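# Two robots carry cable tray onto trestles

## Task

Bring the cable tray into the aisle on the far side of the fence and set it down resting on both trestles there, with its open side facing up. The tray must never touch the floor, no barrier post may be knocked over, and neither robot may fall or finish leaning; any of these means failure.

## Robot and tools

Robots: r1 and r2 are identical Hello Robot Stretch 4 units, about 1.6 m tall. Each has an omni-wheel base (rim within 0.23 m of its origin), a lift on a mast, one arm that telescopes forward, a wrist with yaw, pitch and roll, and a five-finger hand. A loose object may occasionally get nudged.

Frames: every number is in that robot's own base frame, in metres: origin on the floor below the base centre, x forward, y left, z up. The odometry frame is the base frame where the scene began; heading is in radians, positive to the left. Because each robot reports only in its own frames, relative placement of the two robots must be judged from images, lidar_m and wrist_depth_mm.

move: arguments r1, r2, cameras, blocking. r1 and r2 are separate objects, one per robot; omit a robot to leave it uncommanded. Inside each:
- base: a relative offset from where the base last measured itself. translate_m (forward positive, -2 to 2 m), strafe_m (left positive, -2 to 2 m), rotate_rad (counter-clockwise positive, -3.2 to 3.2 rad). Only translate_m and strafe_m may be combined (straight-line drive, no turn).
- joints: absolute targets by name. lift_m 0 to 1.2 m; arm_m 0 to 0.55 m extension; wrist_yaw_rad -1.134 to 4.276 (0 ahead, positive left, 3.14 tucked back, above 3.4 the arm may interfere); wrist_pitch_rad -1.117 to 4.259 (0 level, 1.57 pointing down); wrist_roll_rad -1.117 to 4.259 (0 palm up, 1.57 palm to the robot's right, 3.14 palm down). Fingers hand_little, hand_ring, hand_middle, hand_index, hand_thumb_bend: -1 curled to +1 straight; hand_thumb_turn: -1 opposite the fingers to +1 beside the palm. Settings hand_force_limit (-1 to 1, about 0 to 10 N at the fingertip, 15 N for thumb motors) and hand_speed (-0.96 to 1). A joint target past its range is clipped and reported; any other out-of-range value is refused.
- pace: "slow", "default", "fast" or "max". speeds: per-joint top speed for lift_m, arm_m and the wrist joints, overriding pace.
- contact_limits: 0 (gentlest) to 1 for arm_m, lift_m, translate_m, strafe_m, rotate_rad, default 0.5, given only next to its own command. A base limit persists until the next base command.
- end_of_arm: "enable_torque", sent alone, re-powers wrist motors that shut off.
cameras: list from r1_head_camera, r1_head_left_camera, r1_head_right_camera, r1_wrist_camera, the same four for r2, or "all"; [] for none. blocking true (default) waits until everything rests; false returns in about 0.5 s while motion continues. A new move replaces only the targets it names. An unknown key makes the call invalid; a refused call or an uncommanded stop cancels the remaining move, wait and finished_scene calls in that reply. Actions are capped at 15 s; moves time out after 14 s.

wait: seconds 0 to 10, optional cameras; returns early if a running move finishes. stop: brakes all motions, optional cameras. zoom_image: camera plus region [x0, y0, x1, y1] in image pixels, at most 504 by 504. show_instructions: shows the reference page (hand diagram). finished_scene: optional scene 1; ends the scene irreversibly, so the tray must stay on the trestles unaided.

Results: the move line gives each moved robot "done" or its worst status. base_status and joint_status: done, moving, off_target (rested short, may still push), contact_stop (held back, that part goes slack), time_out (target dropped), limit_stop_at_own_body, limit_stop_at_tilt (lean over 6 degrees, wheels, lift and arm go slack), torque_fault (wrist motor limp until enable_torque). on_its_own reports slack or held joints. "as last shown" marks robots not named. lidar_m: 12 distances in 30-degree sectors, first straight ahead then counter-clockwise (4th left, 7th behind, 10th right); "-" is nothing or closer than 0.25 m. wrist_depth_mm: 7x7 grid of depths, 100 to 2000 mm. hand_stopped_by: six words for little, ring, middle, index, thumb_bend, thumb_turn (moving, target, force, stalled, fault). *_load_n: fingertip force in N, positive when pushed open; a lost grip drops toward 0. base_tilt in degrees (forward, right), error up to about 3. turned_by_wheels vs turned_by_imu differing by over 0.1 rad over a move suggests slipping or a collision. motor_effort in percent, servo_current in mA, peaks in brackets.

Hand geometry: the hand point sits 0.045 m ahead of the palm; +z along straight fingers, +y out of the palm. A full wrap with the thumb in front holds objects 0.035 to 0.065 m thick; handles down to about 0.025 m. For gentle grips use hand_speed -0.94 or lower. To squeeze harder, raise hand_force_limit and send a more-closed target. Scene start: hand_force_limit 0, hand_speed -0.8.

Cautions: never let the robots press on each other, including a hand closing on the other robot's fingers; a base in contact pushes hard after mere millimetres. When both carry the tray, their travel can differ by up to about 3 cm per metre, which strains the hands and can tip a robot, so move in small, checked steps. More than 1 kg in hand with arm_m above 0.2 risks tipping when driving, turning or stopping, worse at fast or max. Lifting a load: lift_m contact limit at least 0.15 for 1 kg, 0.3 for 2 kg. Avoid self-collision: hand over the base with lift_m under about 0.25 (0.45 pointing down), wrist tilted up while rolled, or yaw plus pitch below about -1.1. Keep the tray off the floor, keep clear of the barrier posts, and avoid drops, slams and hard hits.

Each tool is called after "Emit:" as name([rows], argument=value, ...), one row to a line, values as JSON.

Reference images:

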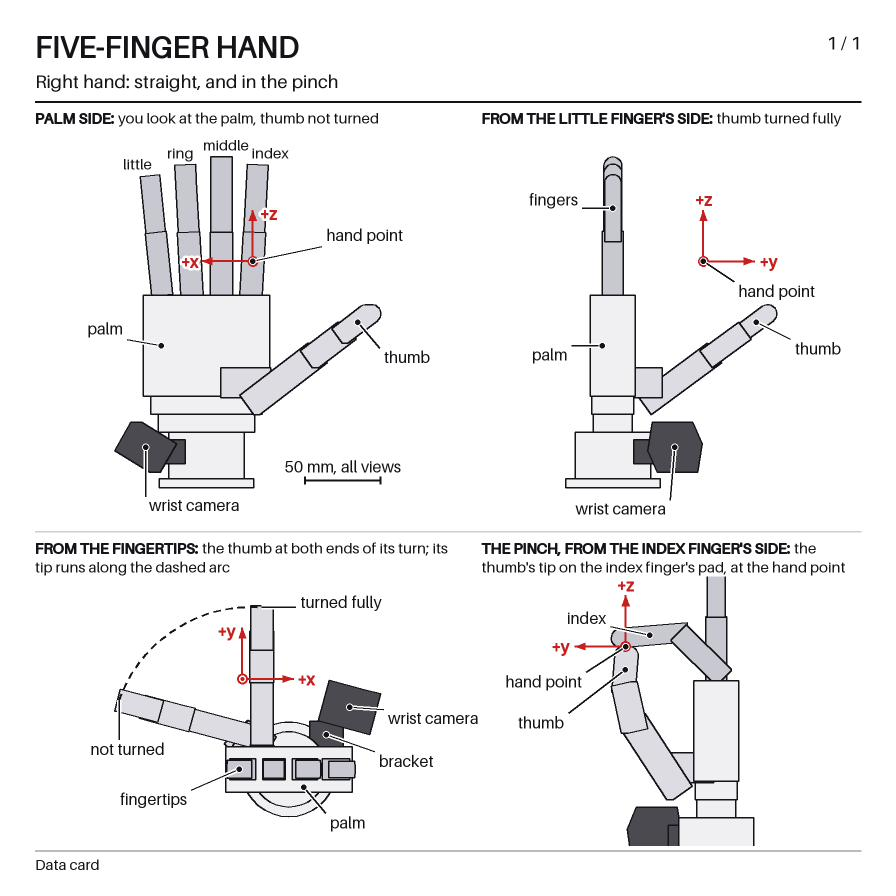

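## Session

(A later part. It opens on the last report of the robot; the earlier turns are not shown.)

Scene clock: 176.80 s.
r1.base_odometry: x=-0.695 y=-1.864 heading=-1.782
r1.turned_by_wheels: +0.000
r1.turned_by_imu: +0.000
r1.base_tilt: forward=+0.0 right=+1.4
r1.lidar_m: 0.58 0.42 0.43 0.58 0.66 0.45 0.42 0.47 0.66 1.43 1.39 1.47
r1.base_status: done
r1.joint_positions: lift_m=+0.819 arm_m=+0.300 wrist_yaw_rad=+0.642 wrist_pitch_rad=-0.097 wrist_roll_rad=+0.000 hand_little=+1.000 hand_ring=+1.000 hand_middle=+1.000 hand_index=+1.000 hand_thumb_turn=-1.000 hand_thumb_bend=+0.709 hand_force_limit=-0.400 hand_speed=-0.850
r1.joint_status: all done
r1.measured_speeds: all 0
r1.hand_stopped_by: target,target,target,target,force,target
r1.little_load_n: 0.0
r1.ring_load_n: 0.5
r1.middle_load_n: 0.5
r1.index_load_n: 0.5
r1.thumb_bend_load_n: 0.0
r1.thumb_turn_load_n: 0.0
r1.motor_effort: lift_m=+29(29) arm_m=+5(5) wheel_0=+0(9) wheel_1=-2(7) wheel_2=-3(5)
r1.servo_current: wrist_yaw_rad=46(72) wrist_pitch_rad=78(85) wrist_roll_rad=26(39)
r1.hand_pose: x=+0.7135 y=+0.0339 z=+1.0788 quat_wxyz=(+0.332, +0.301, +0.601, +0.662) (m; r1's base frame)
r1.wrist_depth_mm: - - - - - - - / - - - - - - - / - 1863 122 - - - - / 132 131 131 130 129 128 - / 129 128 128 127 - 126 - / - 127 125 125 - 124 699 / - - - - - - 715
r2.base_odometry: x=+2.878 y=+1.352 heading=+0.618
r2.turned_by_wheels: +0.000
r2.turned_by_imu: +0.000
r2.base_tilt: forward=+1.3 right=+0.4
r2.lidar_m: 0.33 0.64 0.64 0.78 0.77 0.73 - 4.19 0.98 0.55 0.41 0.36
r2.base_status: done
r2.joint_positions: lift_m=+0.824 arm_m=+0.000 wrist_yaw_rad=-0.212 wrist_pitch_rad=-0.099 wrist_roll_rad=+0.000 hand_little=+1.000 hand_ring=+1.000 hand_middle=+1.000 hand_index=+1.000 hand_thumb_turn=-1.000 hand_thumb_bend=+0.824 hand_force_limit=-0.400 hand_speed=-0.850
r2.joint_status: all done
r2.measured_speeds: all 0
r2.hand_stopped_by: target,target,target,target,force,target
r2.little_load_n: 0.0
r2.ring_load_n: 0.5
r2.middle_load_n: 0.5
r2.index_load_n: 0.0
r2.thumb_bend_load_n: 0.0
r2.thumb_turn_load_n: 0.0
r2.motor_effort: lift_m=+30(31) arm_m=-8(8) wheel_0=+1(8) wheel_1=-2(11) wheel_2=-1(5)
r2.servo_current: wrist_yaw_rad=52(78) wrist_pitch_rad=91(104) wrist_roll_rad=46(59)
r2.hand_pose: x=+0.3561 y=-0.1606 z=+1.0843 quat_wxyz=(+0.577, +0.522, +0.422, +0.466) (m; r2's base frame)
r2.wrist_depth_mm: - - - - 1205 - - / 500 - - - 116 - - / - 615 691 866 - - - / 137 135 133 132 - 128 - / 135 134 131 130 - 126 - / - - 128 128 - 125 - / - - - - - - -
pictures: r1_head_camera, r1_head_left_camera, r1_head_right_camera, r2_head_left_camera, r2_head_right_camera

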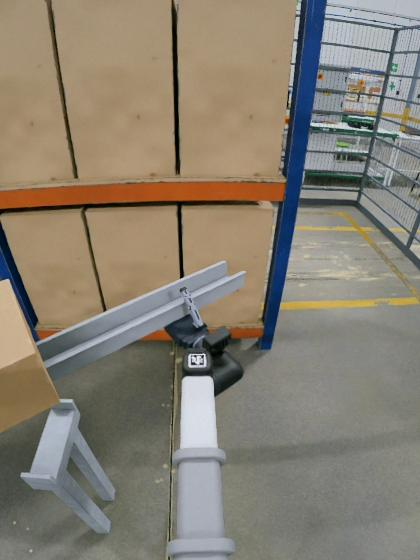

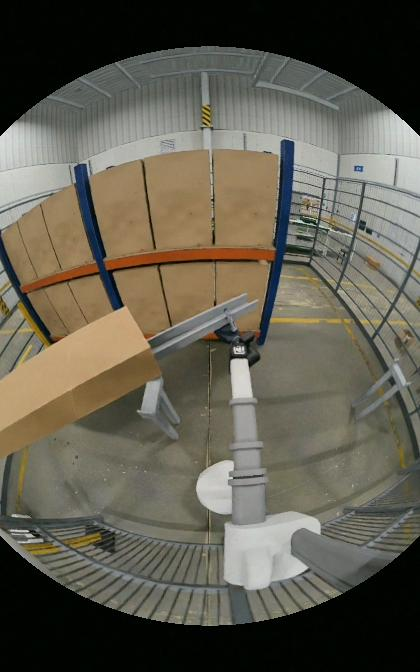

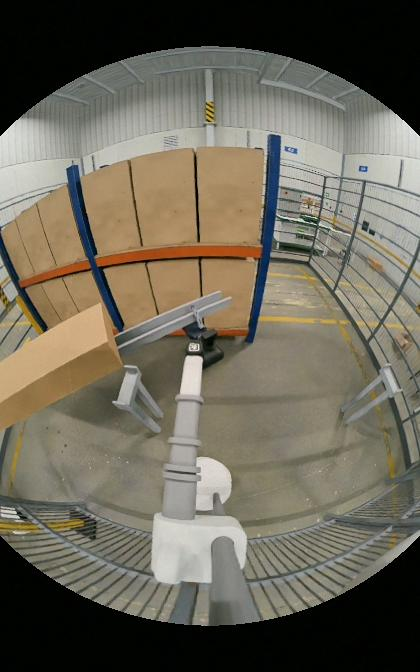

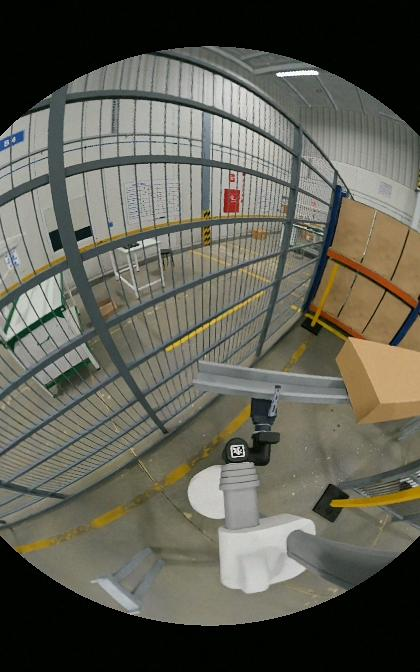

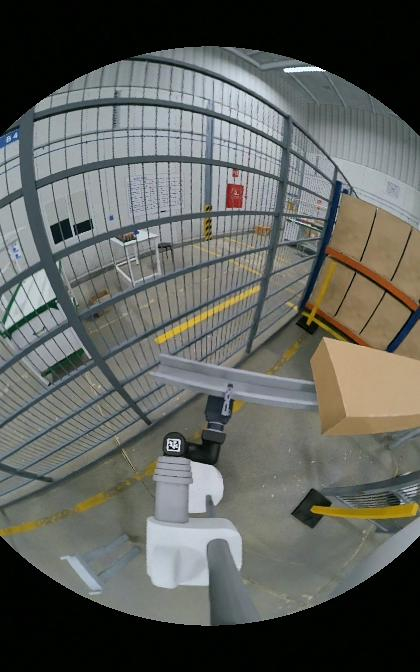

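Emit:
move(r1={"base": {"translate_m": 0.0641, "strafe_m": 0.0479}, "pace": "slow"}, r2={"base": {"translate_m": 0.0779, "strafe_m": -0.0182}, "pace": "slow"}, cameras=[])

Emit:
move(r1={"base": {"translate_m": -0.0201, "strafe_m": -0.2754}, "joints": {"wrist_yaw_rad": 0.51}, "speeds": {"wrist_yaw_rad": 0.05}, "pace": "slow"}, r2={"base": {"translate_m": 0.0955, "strafe_m": -0.259}, "joints": {"wrist_yaw_rad": -0.342}, "speeds": {"wrist_yaw_rad": 0.05}, "pace": "slow"}, cameras=["r1_wrist_camera", "r2_wrist_camera"])

Scene clock: 179.97 s.
move: r1 done; r2 done
r1.base_odometry: x=-0.662 y=-1.936 heading=-1.782
r1.turned_by_wheels: +0.000
r1.turned_by_imu: +0.001
r1.base_tilt: forward=-0.1 right=+1.3
r1.lidar_m: 0.59 0.41 0.44 0.58 0.75 0.53 0.50 0.54 0.74 1.39 1.43 1.41
r1.base_status: done
r1.joint_positions: lift_m=+0.819 arm_m=+0.300 wrist_yaw_rad=+0.642 wrist_pitch_rad=-0.097 wrist_roll_rad=+0.000 hand_little=+1.000 hand_ring=+1.000 hand_middle=+1.000 hand_index=+1.000 hand_thumb_turn=-1.000 hand_thumb_bend=+0.709 hand_force_limit=-0.400 hand_speed=-0.850
r1.joint_status: not commanded
r1.measured_speeds: all 0
r1.hand_stopped_by: target,target,target,target,force,target
r1.little_load_n: 0.0
r1.ring_load_n: 0.0
r1.middle_load_n: 0.0
r1.index_load_n: 0.5
r1.thumb_bend_load_n: 0.0
r1.thumb_turn_load_n: 0.0
r1.motor_effort: lift_m=+29(29) arm_m=+4(5) wheel_0=-1(6) wheel_1=+2(8) wheel_2=-2(7)
r1.servo_current: wrist_yaw_rad=52(52) wrist_pitch_rad=65(85) wrist_roll_rad=33(39)
r1.hand_pose: x=+0.7135 y=+0.0339 z=+1.0788 quat_wxyz=(+0.332, +0.301, +0.601, +0.662) (m; r1's base frame)
r1.wrist_depth_mm: - - - - - - - / - - - - - - - / - 123 122 - - - 707 / 132 131 131 130 129 128 - / 129 129 128 127 - 126 - / - 127 126 125 - 124 640 / - - - - - - 647
r2.base_odometry: x=+2.952 y=+1.382 heading=+0.619
r2.turned_by_wheels: +0.000
r2.turned_by_imu: +0.000
r2.base_tilt: forward=+1.3 right=+0.4
r2.lidar_m: 0.32 0.58 0.59 0.72 1.39 0.79 - 4.22 0.99 0.53 0.41 0.37
r2.base_status: done
r2.joint_positions: lift_m=+0.824 arm_m=+0.000 wrist_yaw_rad=-0.212 wrist_pitch_rad=-0.099 wrist_roll_rad=+0.000 hand_little=+1.000 hand_ring=+1.000 hand_middle=+1.000 hand_index=+1.000 hand_thumb_turn=-1.000 hand_thumb_bend=+0.824 hand_force_limit=-0.400 hand_speed=-0.850
r2.joint_status: not commanded
r2.measured_speeds: all 0
r2.hand_stopped_by: target,target,target,target,force,target
r2.little_load_n: 0.0
r2.ring_load_n: 0.5
r2.middle_load_n: 0.5
r2.index_load_n: 0.0
r2.thumb_bend_load_n: 0.0
r2.thumb_turn_load_n: 0.0
r2.motor_effort: lift_m=+30(31) arm_m=-8(8) wheel_0=+1(6) wheel_1=+1(9) wheel_2=-1(6)
r2.servo_current: wrist_yaw_rad=33(65) wrist_pitch_rad=98(104) wrist_roll_rad=39(72)
r2.hand_pose: x=+0.3561 y=-0.1606 z=+1.0842 quat_wxyz=(+0.577, +0.522, +0.422, +0.466) (m; r2's base frame)
r2.wrist_depth_mm: - - - - 1366 - - / 469 569 - - 116 - - / - - 654 809 - - - / 137 136 134 132 - 128 - / 135 133 131 130 - 126 - / - - 128 128 - 125 - / - - - - - - -
pictures: none
No camera images: "cameras" was empty.

Scene clock: 184.00 s.
move: r1 done; r2 done
r1.base_odometry: x=-0.927 y=-1.859 heading=-1.782
r1.turned_by_wheels: +0.000
r1.turned_by_imu: +0.001
r1.base_tilt: forward=+0.0 right=+1.3
r1.lidar_m: 0.58 0.47 0.49 0.70 0.74 0.48 0.47 0.50 0.71 1.22 1.14 2.89
r1.base_status: done
r1.joint_positions: lift_m=+0.819 arm_m=+0.300 wrist_yaw_rad=+0.511 wrist_pitch_rad=-0.097 wrist_roll_rad=+0.000 hand_little=+1.000 hand_ring=+1.000 hand_middle=+1.000 hand_index=+1.000 hand_thumb_turn=-1.000 hand_thumb_bend=+0.709 hand_force_limit=-0.400 hand_speed=-0.850
r1.joint_status: all done
r1.measured_speeds: all 0
r1.hand_stopped_by: target,target,target,target,force,target
r1.little_load_n: 0.0
r1.ring_load_n: 0.5
r1.middle_load_n: 0.5
r1.index_load_n: 0.0
r1.thumb_bend_load_n: -0.5
r1.thumb_turn_load_n: 0.0
r1.motor_effort: lift_m=+29(29) arm_m=+4(5) wheel_0=+0(8) wheel_1=-3(7) wheel_2=+2(5)
r1.servo_current: wrist_yaw_rad=39(72) wrist_pitch_rad=65(85) wrist_roll_rad=33(46)
r1.hand_pose: x=+0.7158 y=+0.0019 z=+1.0788 quat_wxyz=(+0.374, +0.340, +0.580, +0.639) (m; r1's base frame)
r1.wrist_depth_mm: - - - - - - - / - - - - - - - / - 122 - - - - - / 131 131 131 130 129 129 - / 129 128 128 127 - 126 - / 127 127 126 125 - 125 676 / - - - - - - 683
r2.base_odometry: x=+3.179 y=+1.227 heading=+0.618
r2.turned_by_wheels: +0.000
r2.turned_by_imu: +0.000
r2.base_tilt: forward=+1.3 right=+0.3
r2.lidar_m: 0.34 0.68 0.68 0.85 1.07 1.06 - 4.14 0.79 0.43 0.35 0.36
r2.base_status: done
r2.joint_positions: lift_m=+0.824 arm_m=+0.000 wrist_yaw_rad=-0.341 wrist_pitch_rad=-0.099 wrist_roll_rad=+0.000 hand_little=+1.000 hand_ring=+1.000 hand_middle=+1.000 hand_index=+1.000 hand_thumb_turn=-1.000 hand_thumb_bend=+0.824 hand_force_limit=-0.400 hand_speed=-0.850
r2.joint_status: all done
r2.measured_speeds: all 0
r2.hand_stopped_by: target,target,target,target,force,target
r2.little_load_n: 0.0
r2.ring_load_n: 0.5
r2.middle_load_n: 0.0
r2.index_load_n: 0.0
r2.thumb_bend_load_n: -0.5
r2.thumb_turn_load_n: 0.0
r2.motor_effort: lift_m=+30(31) arm_m=-8(8) wheel_0=+2(8) wheel_1=-2(10) wheel_2=+0(4)
r2.servo_current: wrist_yaw_rad=33(78) wrist_pitch_rad=91(104) wrist_roll_rad=33(65)
r2.hand_pose: x=+0.3338 y=-0.1831 z=+1.0842 quat_wxyz=(+0.606, +0.548, +0.387, +0.428) (m; r2's base frame)
r2.wrist_depth_mm: - - 991 - - - - / - - - 1255 116 - 1756 / 549 676 854 1255 - - 1708 / 138 136 134 132 - 128 - / 135 133 131 130 - 126 - / - 676 128 128 - 125 - / - - - - - - -
pictures: r1_wrist_camera, r2_wrist_camera
camera_calibration:
r1_wrist_camera: T_world_to_cam=[[0.501611, -0.864855, 0.0203157, -0.357805], [0.0909352, 0.0293591, -0.995424, 1.00279], [0.860301, 0.501163, 0.0933726, -0.559882], [0, 0, 0, 1]] pos_world=[0.569957, -0.0582987, 1.05774]
r2_wrist_camera: T_world_to_cam=[[-0.303107, -0.950595, 0.067043, -0.119662], [0.0513964, -0.0865574, -0.99492, 1.03961], [0.95157, -0.298121, 0.0750933, -0.293867], [0, 0, 0, 1]] pos_world=[0.189932, -0.111373, 1.06442]

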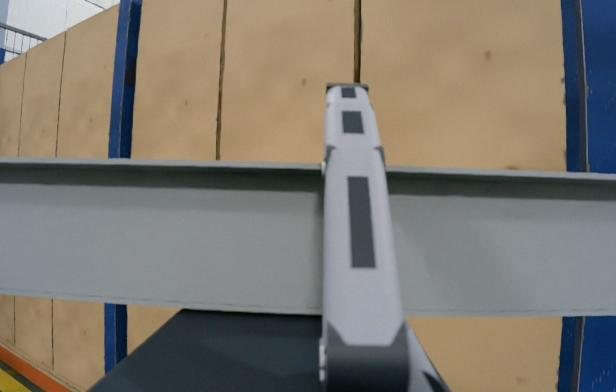

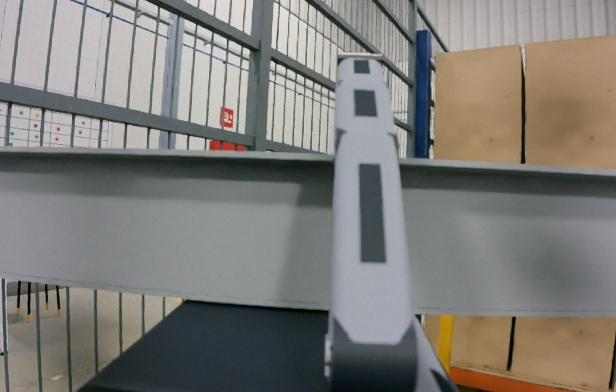

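Emit:
move(r1={"base": {"translate_m": -0.0569, "strafe_m": -0.2701}, "joints": {"wrist_yaw_rad": 0.38}, "speeds": {"wrist_yaw_rad": 0.05}, "pace": "slow"}, r2={"base": {"translate_m": 0.0596, "strafe_m": -0.2696}, "joints": {"wrist_yaw_rad": -0.487}, "speeds": {"wrist_yaw_rad": 0.055}, "pace": "slow"}, cameras=[])

Emit:
move(r1={"base": {"translate_m": 0.1395, "strafe_m": 0.0551}, "pace": "slow"}, r2={"base": {"translate_m": 0.132, "strafe_m": -0.0713}, "pace": "slow"}, cameras=["all"])

Scene clock: 188.40 s.
move: r1 done; r2 done
r1.base_odometry: x=-1.179 y=-1.747 heading=-1.782
r1.turned_by_wheels: +0.000
r1.turned_by_imu: +0.001
r1.base_tilt: forward=+0.0 right=+1.3
r1.lidar_m: 0.60 0.50 0.55 0.87 0.62 0.45 0.44 0.44 0.64 1.41 0.92 0.75
r1.base_status: done
r1.joint_positions: lift_m=+0.819 arm_m=+0.300 wrist_yaw_rad=+0.380 wrist_pitch_rad=-0.097 wrist_roll_rad=+0.000 hand_little=+1.000 hand_ring=+1.000 hand_middle=+1.000 hand_index=+1.000 hand_thumb_turn=-1.000 hand_thumb_bend=+0.709 hand_force_limit=-0.400 hand_speed=-0.850
r1.joint_status: all done
r1.measured_speeds: all 0
r1.hand_stopped_by: target,target,target,target,force,target
r1.little_load_n: 0.0
r1.ring_load_n: 0.0
r1.middle_load_n: 0.0
r1.index_load_n: 0.5
r1.thumb_bend_load_n: 0.0
r1.thumb_turn_load_n: 0.0
r1.motor_effort: lift_m=+29(29) arm_m=+4(5) wheel_0=+1(6) wheel_1=-3(9) wheel_2=+2(5)
r1.servo_current: wrist_yaw_rad=52(72) wrist_pitch_rad=72(85) wrist_roll_rad=39(39)
r1.hand_pose: x=+0.7140 y=-0.0303 z=+1.0788 quat_wxyz=(+0.415, +0.377, +0.556, +0.613) (m; r1's base frame)
r1.wrist_depth_mm: - - - - 878 - - / - - 1098 - 891 - - / - - 1078 - - - - / 131 131 131 130 129 129 - / 129 128 128 127 - 126 - / 127 126 125 125 - 125 - / - - - - - - -
r2.base_odometry: x=+3.384 y=+1.041 heading=+0.618
r2.turned_by_wheels: +0.000
r2.turned_by_imu: +0.001
r2.base_tilt: forward=+1.3 right=+0.4
r2.lidar_m: 0.34 0.79 0.83 1.00 1.31 4.37 - 0.68 0.66 0.38 0.33 0.34
r2.base_status: done
r2.joint_positions: lift_m=+0.824 arm_m=+0.000 wrist_yaw_rad=-0.485 wrist_pitch_rad=-0.099 wrist_roll_rad=+0.000 hand_little=+1.000 hand_ring=+1.000 hand_middle=+1.000 hand_index=+1.000 hand_thumb_turn=-1.000 hand_thumb_bend=+0.824 hand_force_limit=-0.400 hand_speed=-0.850
r2.joint_status: all done
r2.measured_speeds: all 0
r2.hand_stopped_by: target,target,target,target,force,target
r2.little_load_n: 0.0
r2.ring_load_n: 0.5
r2.middle_load_n: 0.5
r2.index_load_n: 0.0
r2.thumb_bend_load_n: 0.0
r2.thumb_turn_load_n: 0.0
r2.motor_effort: lift_m=+30(31) arm_m=-8(8) wheel_0=+2(8) wheel_1=-1(10) wheel_2=-1(3)
r2.servo_current: wrist_yaw_rad=39(72) wrist_pitch_rad=98(104) wrist_roll_rad=39(65)
r2.hand_pose: x=+0.3059 y=-0.2045 z=+1.0842 quat_wxyz=(+0.635, +0.575, +0.347, +0.383) (m; r2's base frame)
r2.wrist_depth_mm: - 960 - 1921 - 1708 1537 / - - - - - 1708 1618 / 732 809 1366 1983 - 1618 1537 / 138 136 134 132 - 127 - / 135 134 132 130 - 126 - / - 931 127 128 - 124 - / 788 - - - - - -
pictures: none
No camera images: "cameras" was empty.

Scene clock: 191.10 s.
move: r1 done; r2 done
r1.base_odometry: x=-1.155 y=-1.895 heading=-1.782
r1.turned_by_wheels: +0.000
r1.turned_by_imu: +0.000
r1.base_tilt: forward=+0.0 right=+1.4
r1.lidar_m: 0.62 0.48 0.55 0.86 0.81 0.59 0.55 0.59 0.82 0.93 0.93 0.77
r1.base_status: done
r1.joint_positions: lift_m=+0.819 arm_m=+0.300 wrist_yaw_rad=+0.380 wrist_pitch_rad=-0.097 wrist_roll_rad=+0.000 hand_little=+1.000 hand_ring=+1.000 hand_middle=+1.000 hand_index=+1.000 hand_thumb_turn=-1.000 hand_thumb_bend=+0.709 hand_force_limit=-0.400 hand_speed=-0.850
r1.joint_status: not commanded
r1.measured_speeds: all 0
r1.hand_stopped_by: target,target,target,target,force,target
r1.little_load_n: 0.0
r1.ring_load_n: 0.5
r1.middle_load_n: 0.5
r1.index_load_n: 0.0
r1.thumb_bend_load_n: 0.0
r1.thumb_turn_load_n: 0.0
r1.motor_effort: lift_m=+29(29) arm_m=+4(5) wheel_0=+0(3) wheel_1=+1(6) wheel_2=-2(8)
r1.servo_current: wrist_yaw_rad=46(52) wrist_pitch_rad=72(85) wrist_roll_rad=39(46)
r1.hand_pose: x=+0.7140 y=-0.0303 z=+1.0788 quat_wxyz=(+0.415, +0.377, +0.556, +0.613) (m; r1's base frame)
r1.wrist_depth_mm: - - - - - - - / - - 946 - - - - / - - 946 - - - - / 131 131 131 130 129 129 - / 129 128 128 127 - 126 - / - 126 125 125 - 125 - / - - - - - - -
r2.base_odometry: x=+3.533 y=+1.060 heading=+0.619
r2.turned_by_wheels: +0.000
r2.turned_by_imu: +0.000
r2.base_tilt: forward=+1.3 right=+0.4
r2.lidar_m: 0.34 0.75 0.77 0.92 1.45 1.45 - 0.72 1.07 0.36 0.35 0.33
r2.base_status: done
r2.joint_positions: lift_m=+0.824 arm_m=+0.000 wrist_yaw_rad=-0.485 wrist_pitch_rad=-0.099 wrist_roll_rad=+0.000 hand_little=+1.000 hand_ring=+1.000 hand_middle=+1.000 hand_index=+1.000 hand_thumb_turn=-1.000 hand_thumb_bend=+0.824 hand_force_limit=-0.400 hand_speed=-0.850
r2.joint_status: not commanded
r2.measured_speeds: all 0
r2.hand_stopped_by: target,target,target,target,force,target
r2.little_load_n: 0.0
r2.ring_load_n: 1.0
r2.middle_load_n: 0.0
r2.index_load_n: 0.0
r2.thumb_bend_load_n: 0.0
r2.thumb_turn_load_n: 0.0
r2.motor_effort: lift_m=+30(31) arm_m=-8(8) wheel_0=+2(9) wheel_1=+1(9) wheel_2=+0(6)
r2.servo_current: wrist_yaw_rad=39(59) wrist_pitch_rad=98(104) wrist_roll_rad=52(59)
r2.hand_pose: x=+0.3059 y=-0.2045 z=+1.0842 quat_wxyz=(+0.635, +0.575, +0.347, +0.383) (m; r2's base frame)
r2.wrist_depth_mm: 661 - - 1863 - 1537 1499 / 668 - - 1808 - 1537 1464 / 634 768 - 1808 - 1537 1430 / 138 136 134 132 - 127 - / 136 134 132 130 - 126 - / 661 - 128 128 - 124 - / 723 842 - - - - -
pictures: r1_head_camera, r1_head_left_camera, r1_head_right_camera, r1_wrist_camera, r2_head_camera, r2_head_left_camera, r2_head_right_camera, r2_wrist_camera
camera_calibration:
r1_wrist_camera: T_world_to_cam=[[0.383915, -0.923147, 0.0202393, -0.302236], [0.0939732, 0.0172573, -0.995425, 1.00137], [0.918574, 0.384061, 0.0933763, -0.587311], [0, 0, 0, 1]] pos_world=[0.56142, -0.070726, 1.05774]
r2_wrist_camera: T_world_to_cam=[[-0.435914, -0.897486, 0.0670709, -0.0969635], [0.0383905, -0.0929993, -0.994926, 1.04185], [0.899169, -0.431127, 0.0749946, -0.284721], [0, 0, 0, 1]] pos_world=[0.173747, -0.112883, 1.06442]

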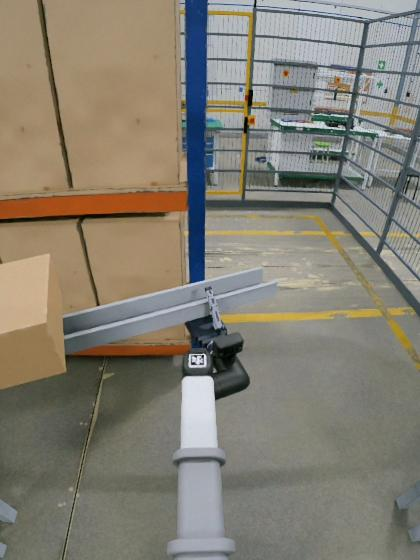

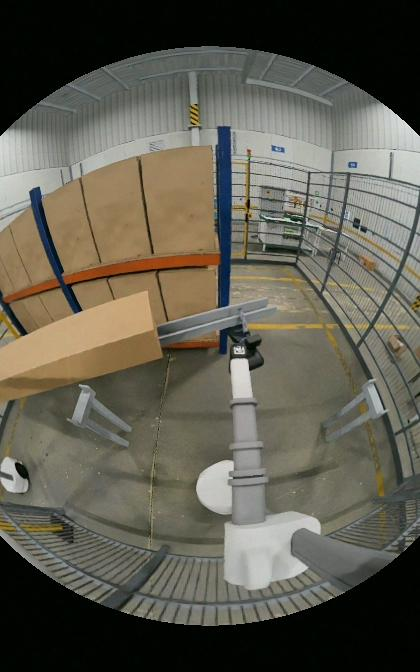

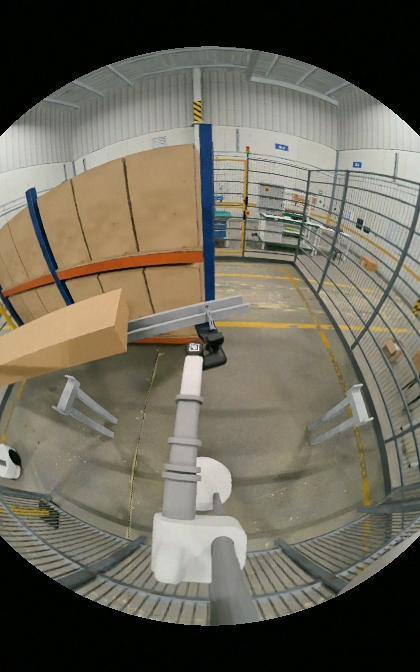

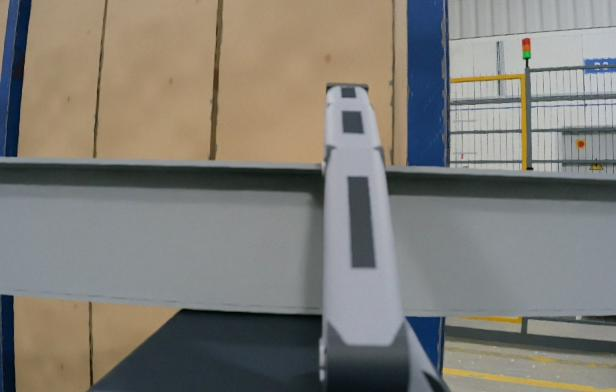

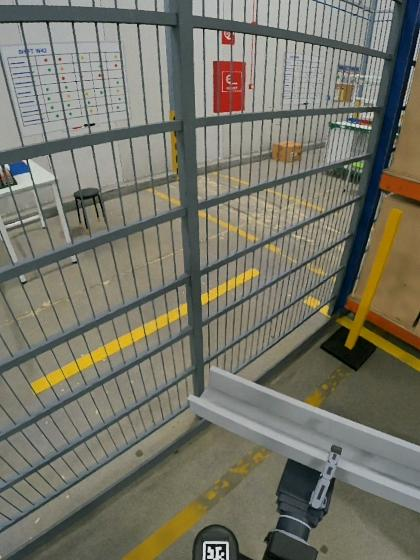

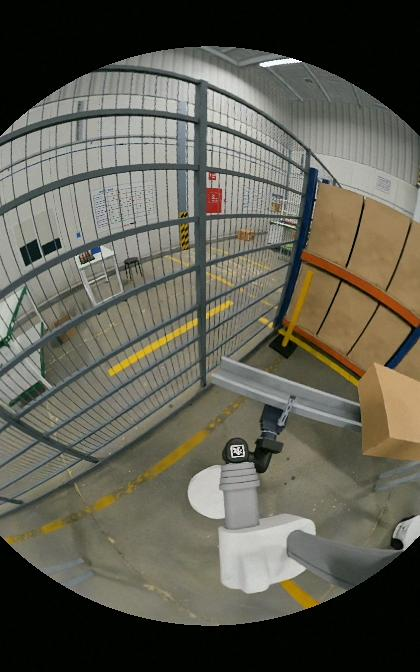

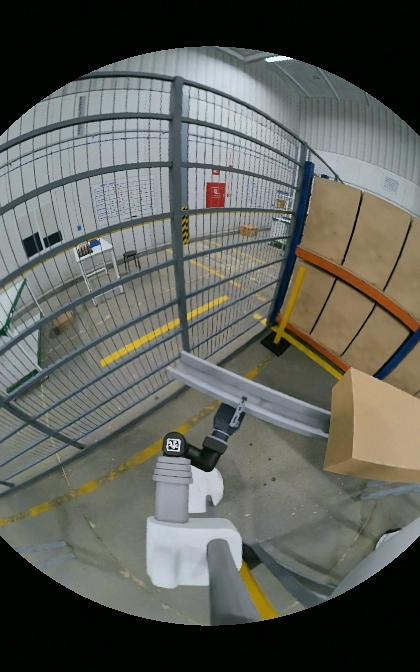

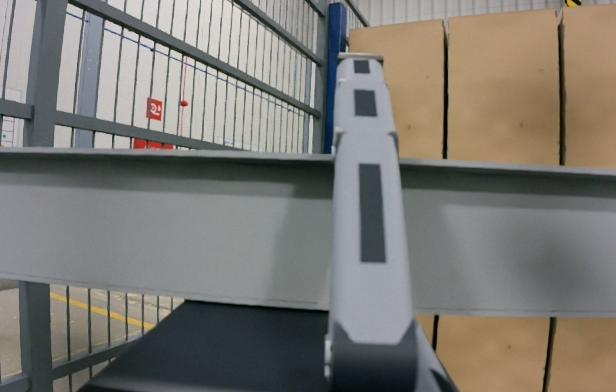

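Emit:
zoom_image(camera="r2_head_camera", region=[0, 280, 420, 560])

Scaled by 1.200 from the camera's 420x560 image, which has a finer 1200x1600 frame.

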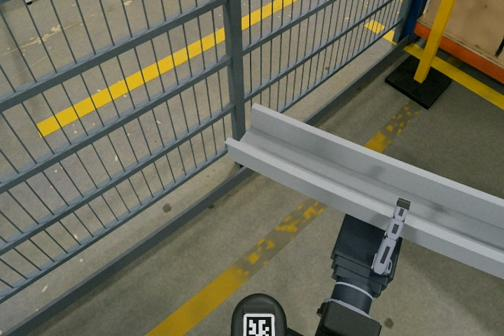

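Emit:
zoom_image(camera="r2_head_camera", region=[60, 400, 220, 540])

Emit:
zoom_image(camera="r2_head_camera", region=[240, 280, 400, 420])

Scaled by 3.150 from the camera's 420x560 image, which has a finer 1200x1600 frame.

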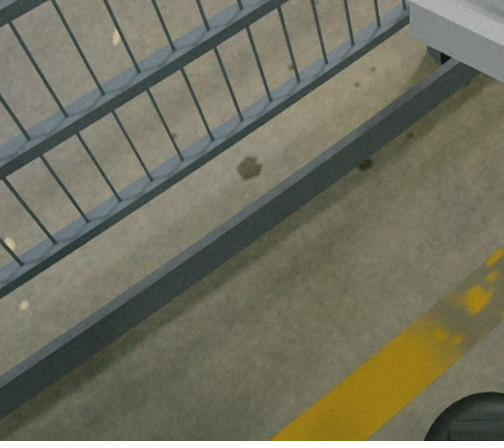

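Scaled by 3.150 from the camera's 420x560 image, which has a finer 1200x1600 frame.

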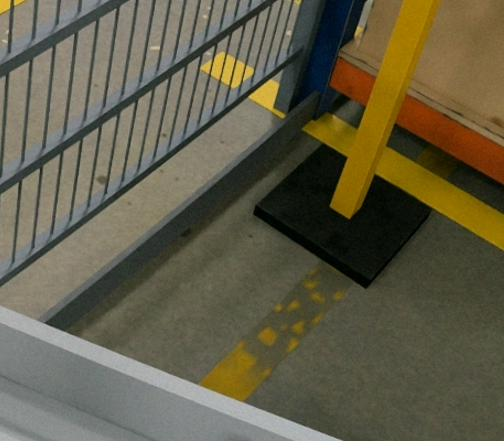

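Emit:
move(r1={"base": {"translate_m": -0.0686, "strafe_m": -0.2855}, "joints": {"wrist_yaw_rad": 0.26}, "speeds": {"wrist_yaw_rad": 0.05}, "pace": "slow"}, r2={"base": {"translate_m": -0.0024, "strafe_m": -0.2936}, "joints": {"wrist_yaw_rad": -0.605}, "speeds": {"wrist_yaw_rad": 0.05}, "pace": "slow"}, cameras=["r1_wrist_camera", "r2_wrist_camera"])

Scene clock: 197.70 s.
move: r1 done; r2 done
r1.base_odometry: x=-1.419 y=-1.768 heading=-1.781
r1.turned_by_wheels: +0.000
r1.turned_by_imu: +0.001
r1.base_tilt: forward=-0.1 right=+1.4
r1.lidar_m: 0.62 0.53 0.61 1.05 0.74 0.49 0.50 0.52 0.72 1.53 0.67 0.71
r1.base_status: done
r1.joint_positions: lift_m=+0.819 arm_m=+0.300 wrist_yaw_rad=+0.259 wrist_pitch_rad=-0.097 wrist_roll_rad=+0.000 hand_little=+1.000 hand_ring=+1.000 hand_middle=+1.000 hand_index=+1.000 hand_thumb_turn=-1.000 hand_thumb_bend=+0.709 hand_force_limit=-0.400 hand_speed=-0.850
r1.joint_status: all done
r1.measured_speeds: all 0
r1.hand_stopped_by: target,target,target,target,force,target
r1.little_load_n: 0.0
r1.ring_load_n: 0.0
r1.middle_load_n: 0.5
r1.index_load_n: 0.5
r1.thumb_bend_load_n: 0.0
r1.thumb_turn_load_n: 0.0
r1.motor_effort: lift_m=+29(29) arm_m=+4(5) wheel_0=+2(5) wheel_1=-1(9) wheel_2=+3(5)
r1.servo_current: wrist_yaw_rad=52(65) wrist_pitch_rad=72(85) wrist_roll_rad=39(46)
r1.hand_pose: x=+0.7086 y=-0.0594 z=+1.0788 quat_wxyz=(+0.452, +0.410, +0.533, +0.587) (m; r1's base frame)
r1.wrist_depth_mm: - - - 1430 - - - / - 1078 - 1397 - - - / - 1042 122 1397 - - - / 132 132 131 130 130 129 - / 129 129 128 128 - 127 - / - 128 126 126 - 125 - / - - - - - - -
r2.base_odometry: x=+3.701 y=+0.819 heading=+0.619
r2.turned_by_wheels: +0.000
r2.turned_by_imu: +0.001
r2.base_tilt: forward=+1.4 right=+0.4
r2.lidar_m: 0.32 0.95 0.97 1.17 1.69 4.73 0.58 0.59 0.68 0.35 0.33 0.31
r2.base_status: done
r2.joint_positions: lift_m=+0.824 arm_m=+0.000 wrist_yaw_rad=-0.604 wrist_pitch_rad=-0.099 wrist_roll_rad=+0.000 hand_little=+1.000 hand_ring=+1.000 hand_middle=+1.000 hand_index=+1.000 hand_thumb_turn=-1.000 hand_thumb_bend=+0.824 hand_force_limit=-0.400 hand_speed=-0.850
r2.joint_status: all done
r2.measured_speeds: all 0
r2.hand_stopped_by: target,target,target,target,force,target
r2.little_load_n: 0.0
r2.ring_load_n: 0.5
r2.middle_load_n: 0.5
r2.index_load_n: 0.0
r2.thumb_bend_load_n: 0.0
r2.thumb_turn_load_n: 0.0
r2.motor_effort: lift_m=+30(31) arm_m=-8(8) wheel_0=+0(11) wheel_1=-1(12) wheel_2=+0(6)
r2.servo_current: wrist_yaw_rad=46(85) wrist_pitch_rad=104(111) wrist_roll_rad=46(65)
r2.hand_pose: x=+0.2807 y=-0.2190 z=+1.0842 quat_wxyz=(+0.656, +0.594, +0.312, +0.345) (m; r2's base frame)
r2.wrist_depth_mm: - - 1661 - 1464 1336 1281 / - - 1756 - 117 1366 1281 / 931 1205 1708 - - 1308 1281 / 138 136 134 132 - 127 - / 135 134 132 130 - 126 - / - 1205 128 128 - 125 - / - - - - - - -
pictures: r1_wrist_camera, r2_wrist_camera
camera_calibration:
r1_wrist_camera: T_world_to_cam=[[0.269699, -0.962733, 0.0202104, -0.248486], [0.0953577, 0.00581671, -0.995426, 1.00071], [0.958211, 0.270393, 0.0933727, -0.606008], [0, 0, 0, 1]] pos_world=[0.552274, -0.081186, 1.05774]
r2_wrist_camera: T_world_to_cam=[[-0.539399, -0.839375, 0.0670758, -0.0791892], [0.0270762, -0.0969058, -0.994925, 1.04379], [0.841615, -0.534845, 0.0749979, -0.274867], [0, 0, 0, 1]] pos_world=[0.160356, -0.112332, 1.06442]

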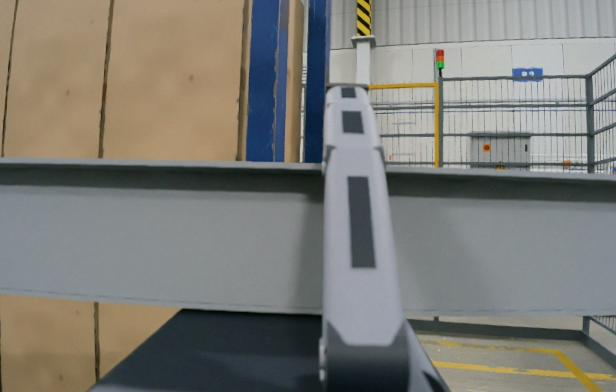

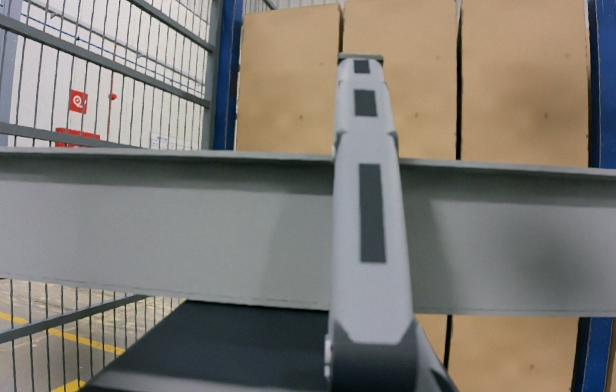

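Emit:
move(r1={"base": {"translate_m": -0.1023, "strafe_m": -0.2752}, "joints": {"wrist_yaw_rad": 0.14}, "speeds": {"wrist_yaw_rad": 0.05}, "pace": "slow"}, r2={"base": {"translate_m": -0.0416, "strafe_m": -0.2906}, "joints": {"wrist_yaw_rad": -0.725}, "speeds": {"wrist_yaw_rad": 0.05}, "pace": "slow"}, cameras=["all"])

Emit:
zoom_image(camera="r1_head_camera", region=[160, 220, 360, 400])

Emit:
zoom_image(camera="r2_head_camera", region=[160, 300, 400, 520])

Scene clock: 202.67 s.
move: r1 done; r2 done
r1.base_odometry: x=-1.667 y=-1.610 heading=-1.781
r1.turned_by_wheels: +0.000
r1.turned_by_imu: +0.001
r1.base_tilt: forward=+0.0 right=+1.4
r1.lidar_m: 0.62 0.57 0.69 1.38 0.56 0.42 0.39 0.42 0.53 1.26 0.56 0.52
r1.base_status: done
r1.joint_positions: lift_m=+0.819 arm_m=+0.300 wrist_yaw_rad=+0.139 wrist_pitch_rad=-0.097 wrist_roll_rad=+0.000 hand_little=+1.000 hand_ring=+1.000 hand_middle=+1.000 hand_index=+1.000 hand_thumb_turn=-1.000 hand_thumb_bend=+0.709 hand_force_limit=-0.400 hand_speed=-0.850
r1.joint_status: all done
r1.measured_speeds: all 0
r1.hand_stopped_by: target,target,target,target,force,target
r1.little_load_n: 0.0
r1.ring_load_n: 0.5
r1.middle_load_n: 0.0
r1.index_load_n: 0.0
r1.thumb_bend_load_n: 0.0
r1.thumb_turn_load_n: 0.0
r1.motor_effort: lift_m=+29(29) arm_m=+4(5) wheel_0=+1(5) wheel_1=-1(9) wheel_2=+3(6)
r1.servo_current: wrist_yaw_rad=52(72) wrist_pitch_rad=78(78) wrist_roll_rad=33(46)
r1.hand_pose: x=+0.6997 y=-0.0874 z=+1.0788 quat_wxyz=(+0.486, +0.441, +0.507, +0.559) (m; r1's base frame)
r1.wrist_depth_mm: - 1042 - - - - - / - 1060 1537 - - - - / - 1042 1576 - - - - / 132 132 132 131 129 129 - / 129 129 128 128 - 127 - / - 127 126 126 - 126 - / - - - - - - -
r2.base_odometry: x=+3.836 y=+0.559 heading=+0.619
r2.turned_by_wheels: +0.000
r2.turned_by_imu: +0.002
r2.base_tilt: forward=+1.3 right=+0.3
r2.lidar_m: 0.33 1.19 1.20 1.45 1.86 0.55 0.52 1.01 0.47 0.34 0.30 0.30
r2.base_status: done
r2.joint_positions: lift_m=+0.824 arm_m=+0.000 wrist_yaw_rad=-0.723 wrist_pitch_rad=-0.099 wrist_roll_rad=+0.000 hand_little=+1.000 hand_ring=+1.000 hand_middle=+1.000 hand_index=+1.000 hand_thumb_turn=-1.000 hand_thumb_bend=+0.824 hand_force_limit=-0.400 hand_speed=-0.850
r2.joint_status: all done
r2.measured_speeds: all 0
r2.hand_stopped_by: target,target,target,target,force,target
r2.little_load_n: 0.0
r2.ring_load_n: 0.5
r2.middle_load_n: 0.5
r2.index_load_n: 0.0
r2.thumb_bend_load_n: 0.0
r2.thumb_turn_load_n: 0.0
r2.motor_effort: lift_m=+30(31) arm_m=-8(8) wheel_0=+2(11) wheel_1=+1(10) wheel_2=+2(6)
r2.servo_current: wrist_yaw_rad=39(98) wrist_pitch_rad=104(104) wrist_roll_rad=33(78)
r2.hand_pose: x=+0.2538 y=-0.2305 z=+1.0842 quat_wxyz=(+0.676, +0.612, +0.276, +0.305) (m; r2's base frame)
r2.wrist_depth_mm: - 1499 1397 1366 1255 1229 1182 / - 1499 1397 1336 117 1229 1160 / 1255 138 1397 1336 - 1205 1160 / 138 137 134 132 - 127 - / 136 134 132 130 - 126 - / - 132 128 128 - 124 1160 / - - - - - - 1182
pictures: r1_head_camera, r1_head_left_camera, r1_head_right_camera, r1_wrist_camera, r2_head_camera, r2_head_left_camera, r2_head_right_camera, r2_wrist_camera
camera_calibration:
r1_wrist_camera: T_world_to_cam=[[0.152642, -0.988073, 0.0202937, -0.193422], [0.095382, -0.00570965, -0.995424, 1.00069], [0.983668, 0.153879, 0.0933729, -0.61802], [0, 0, 0, 1]] pos_world=[0.542003, -0.0903009, 1.05774]
r2_wrist_camera: T_world_to_cam=[[-0.635598, -0.769097, 0.0671189, -0.0628048], [0.015228, -0.0994119, -0.99493, 1.04582], [0.77187, -0.631353, 0.0748978, -0.262805], [0, 0, 0, 1]] pos_world=[0.147007, -0.110259, 1.06442]

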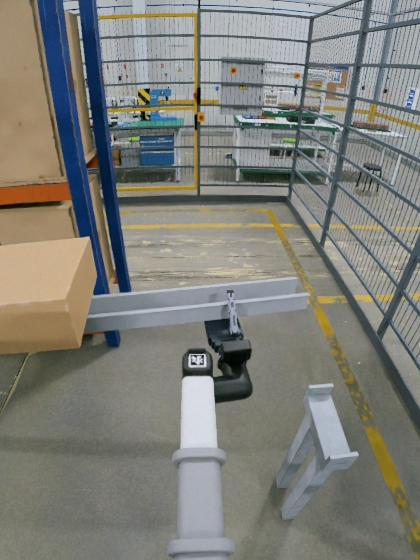

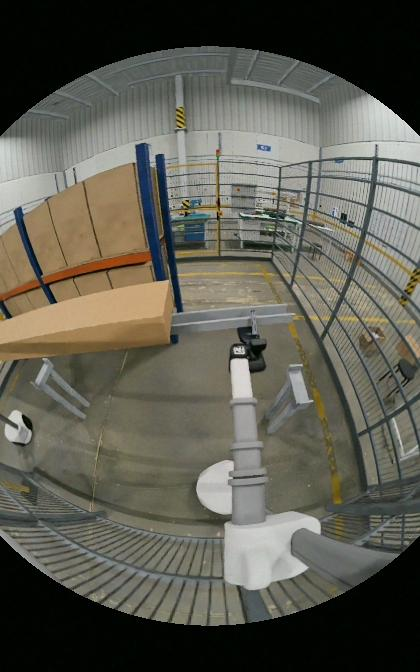

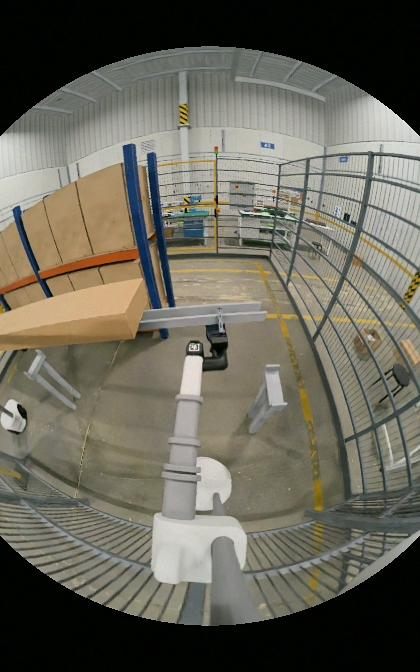

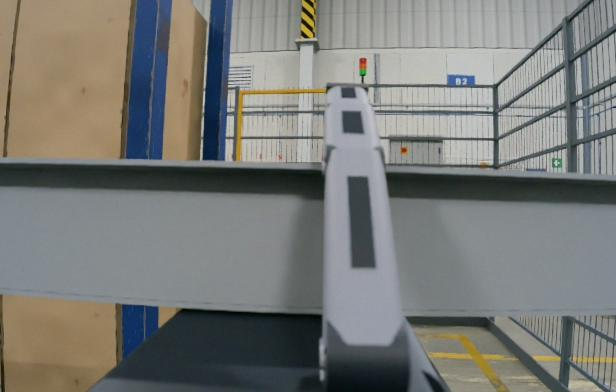

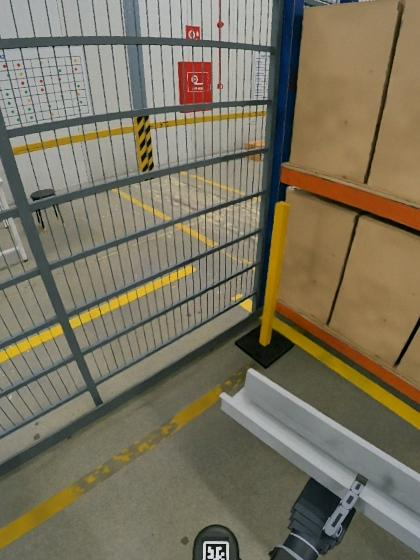

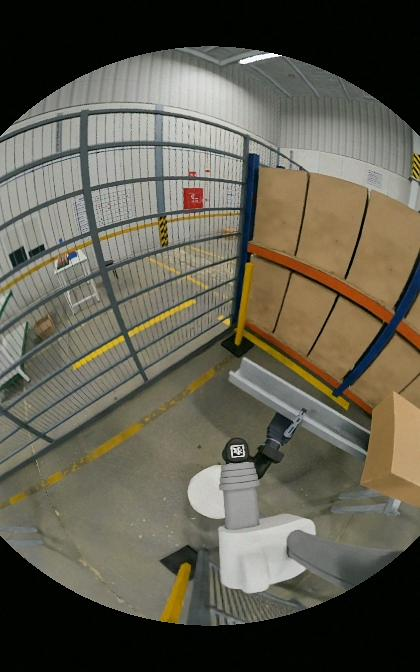

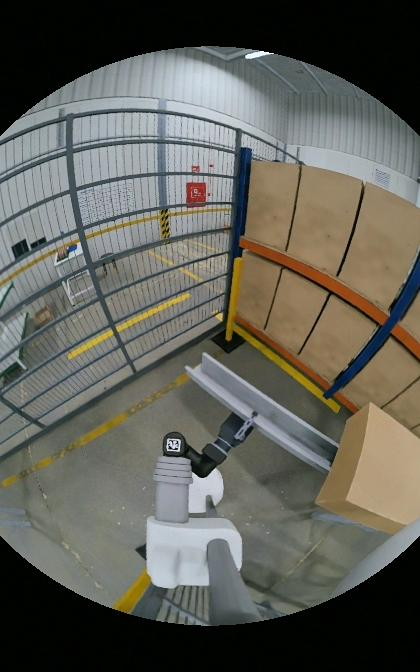

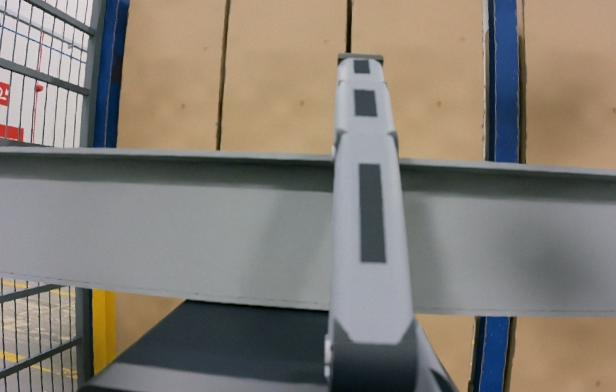

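Scaled by 2.520 from the camera's 420x560 image, which has a finer 1200x1600 frame.

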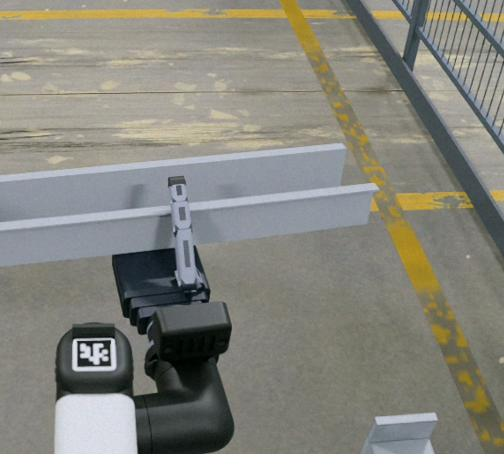

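Scaled by 2.100 from the camera's 420x560 image, which has a finer 1200x1600 frame.

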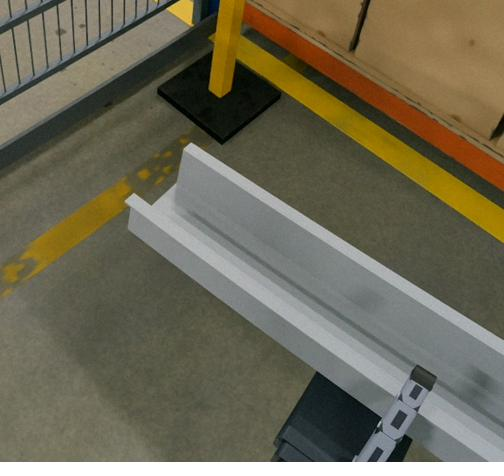

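Emit:
zoom_image(camera="r2_head_camera", region=[0, 340, 140, 480])

Emit:
zoom_image(camera="r2_head_camera", region=[140, 280, 280, 420])

Emit:
zoom_image(camera="r2_head_camera", region=[280, 280, 420, 420])

Emit:
zoom_image(camera="r1_head_camera", region=[260, 360, 400, 530])

Scaled by 3.600 from the camera's 420x560 image, which has a finer 1200x1600 frame.

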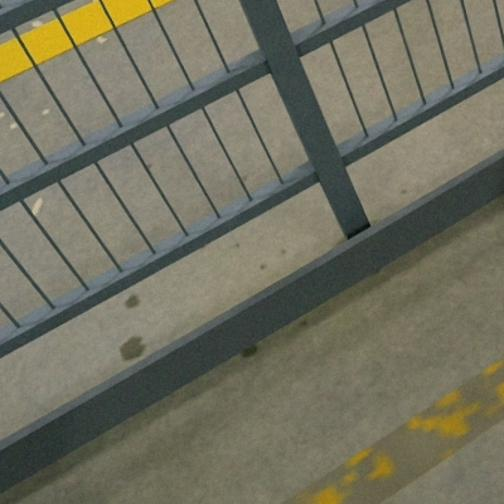

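Scaled by 3.600 from the camera's 420x560 image, which has a finer 1200x1600 frame.

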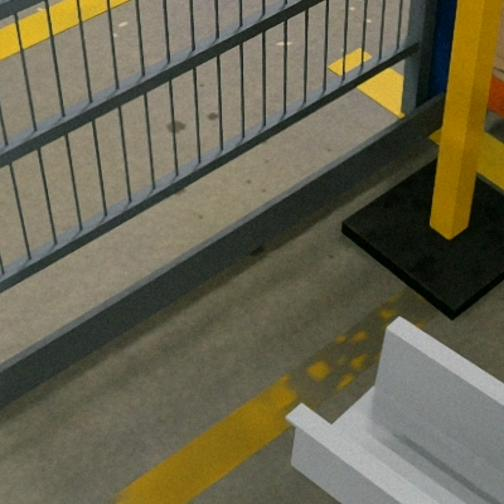

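Scaled by 3.600 from the camera's 420x560 image, which has a finer 1200x1600 frame.

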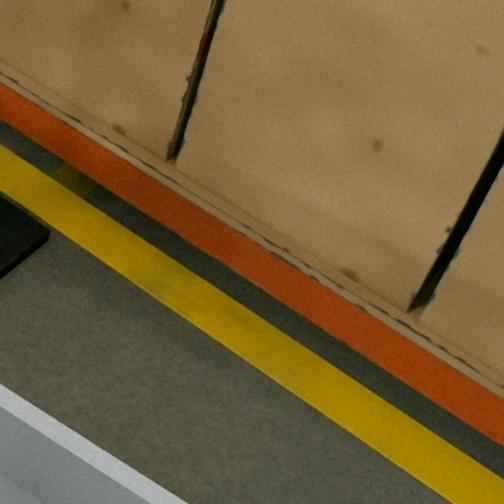

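Scaled by 2.965 from the camera's 420x560 image, which has a finer 1200x1600 frame.

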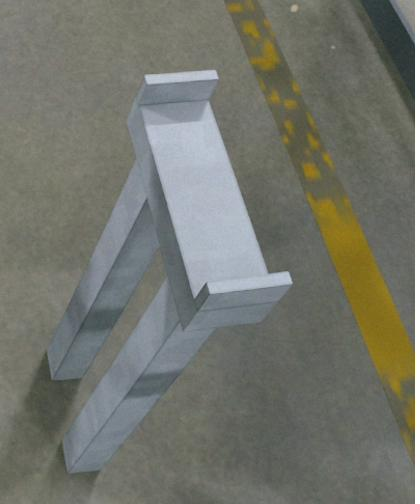

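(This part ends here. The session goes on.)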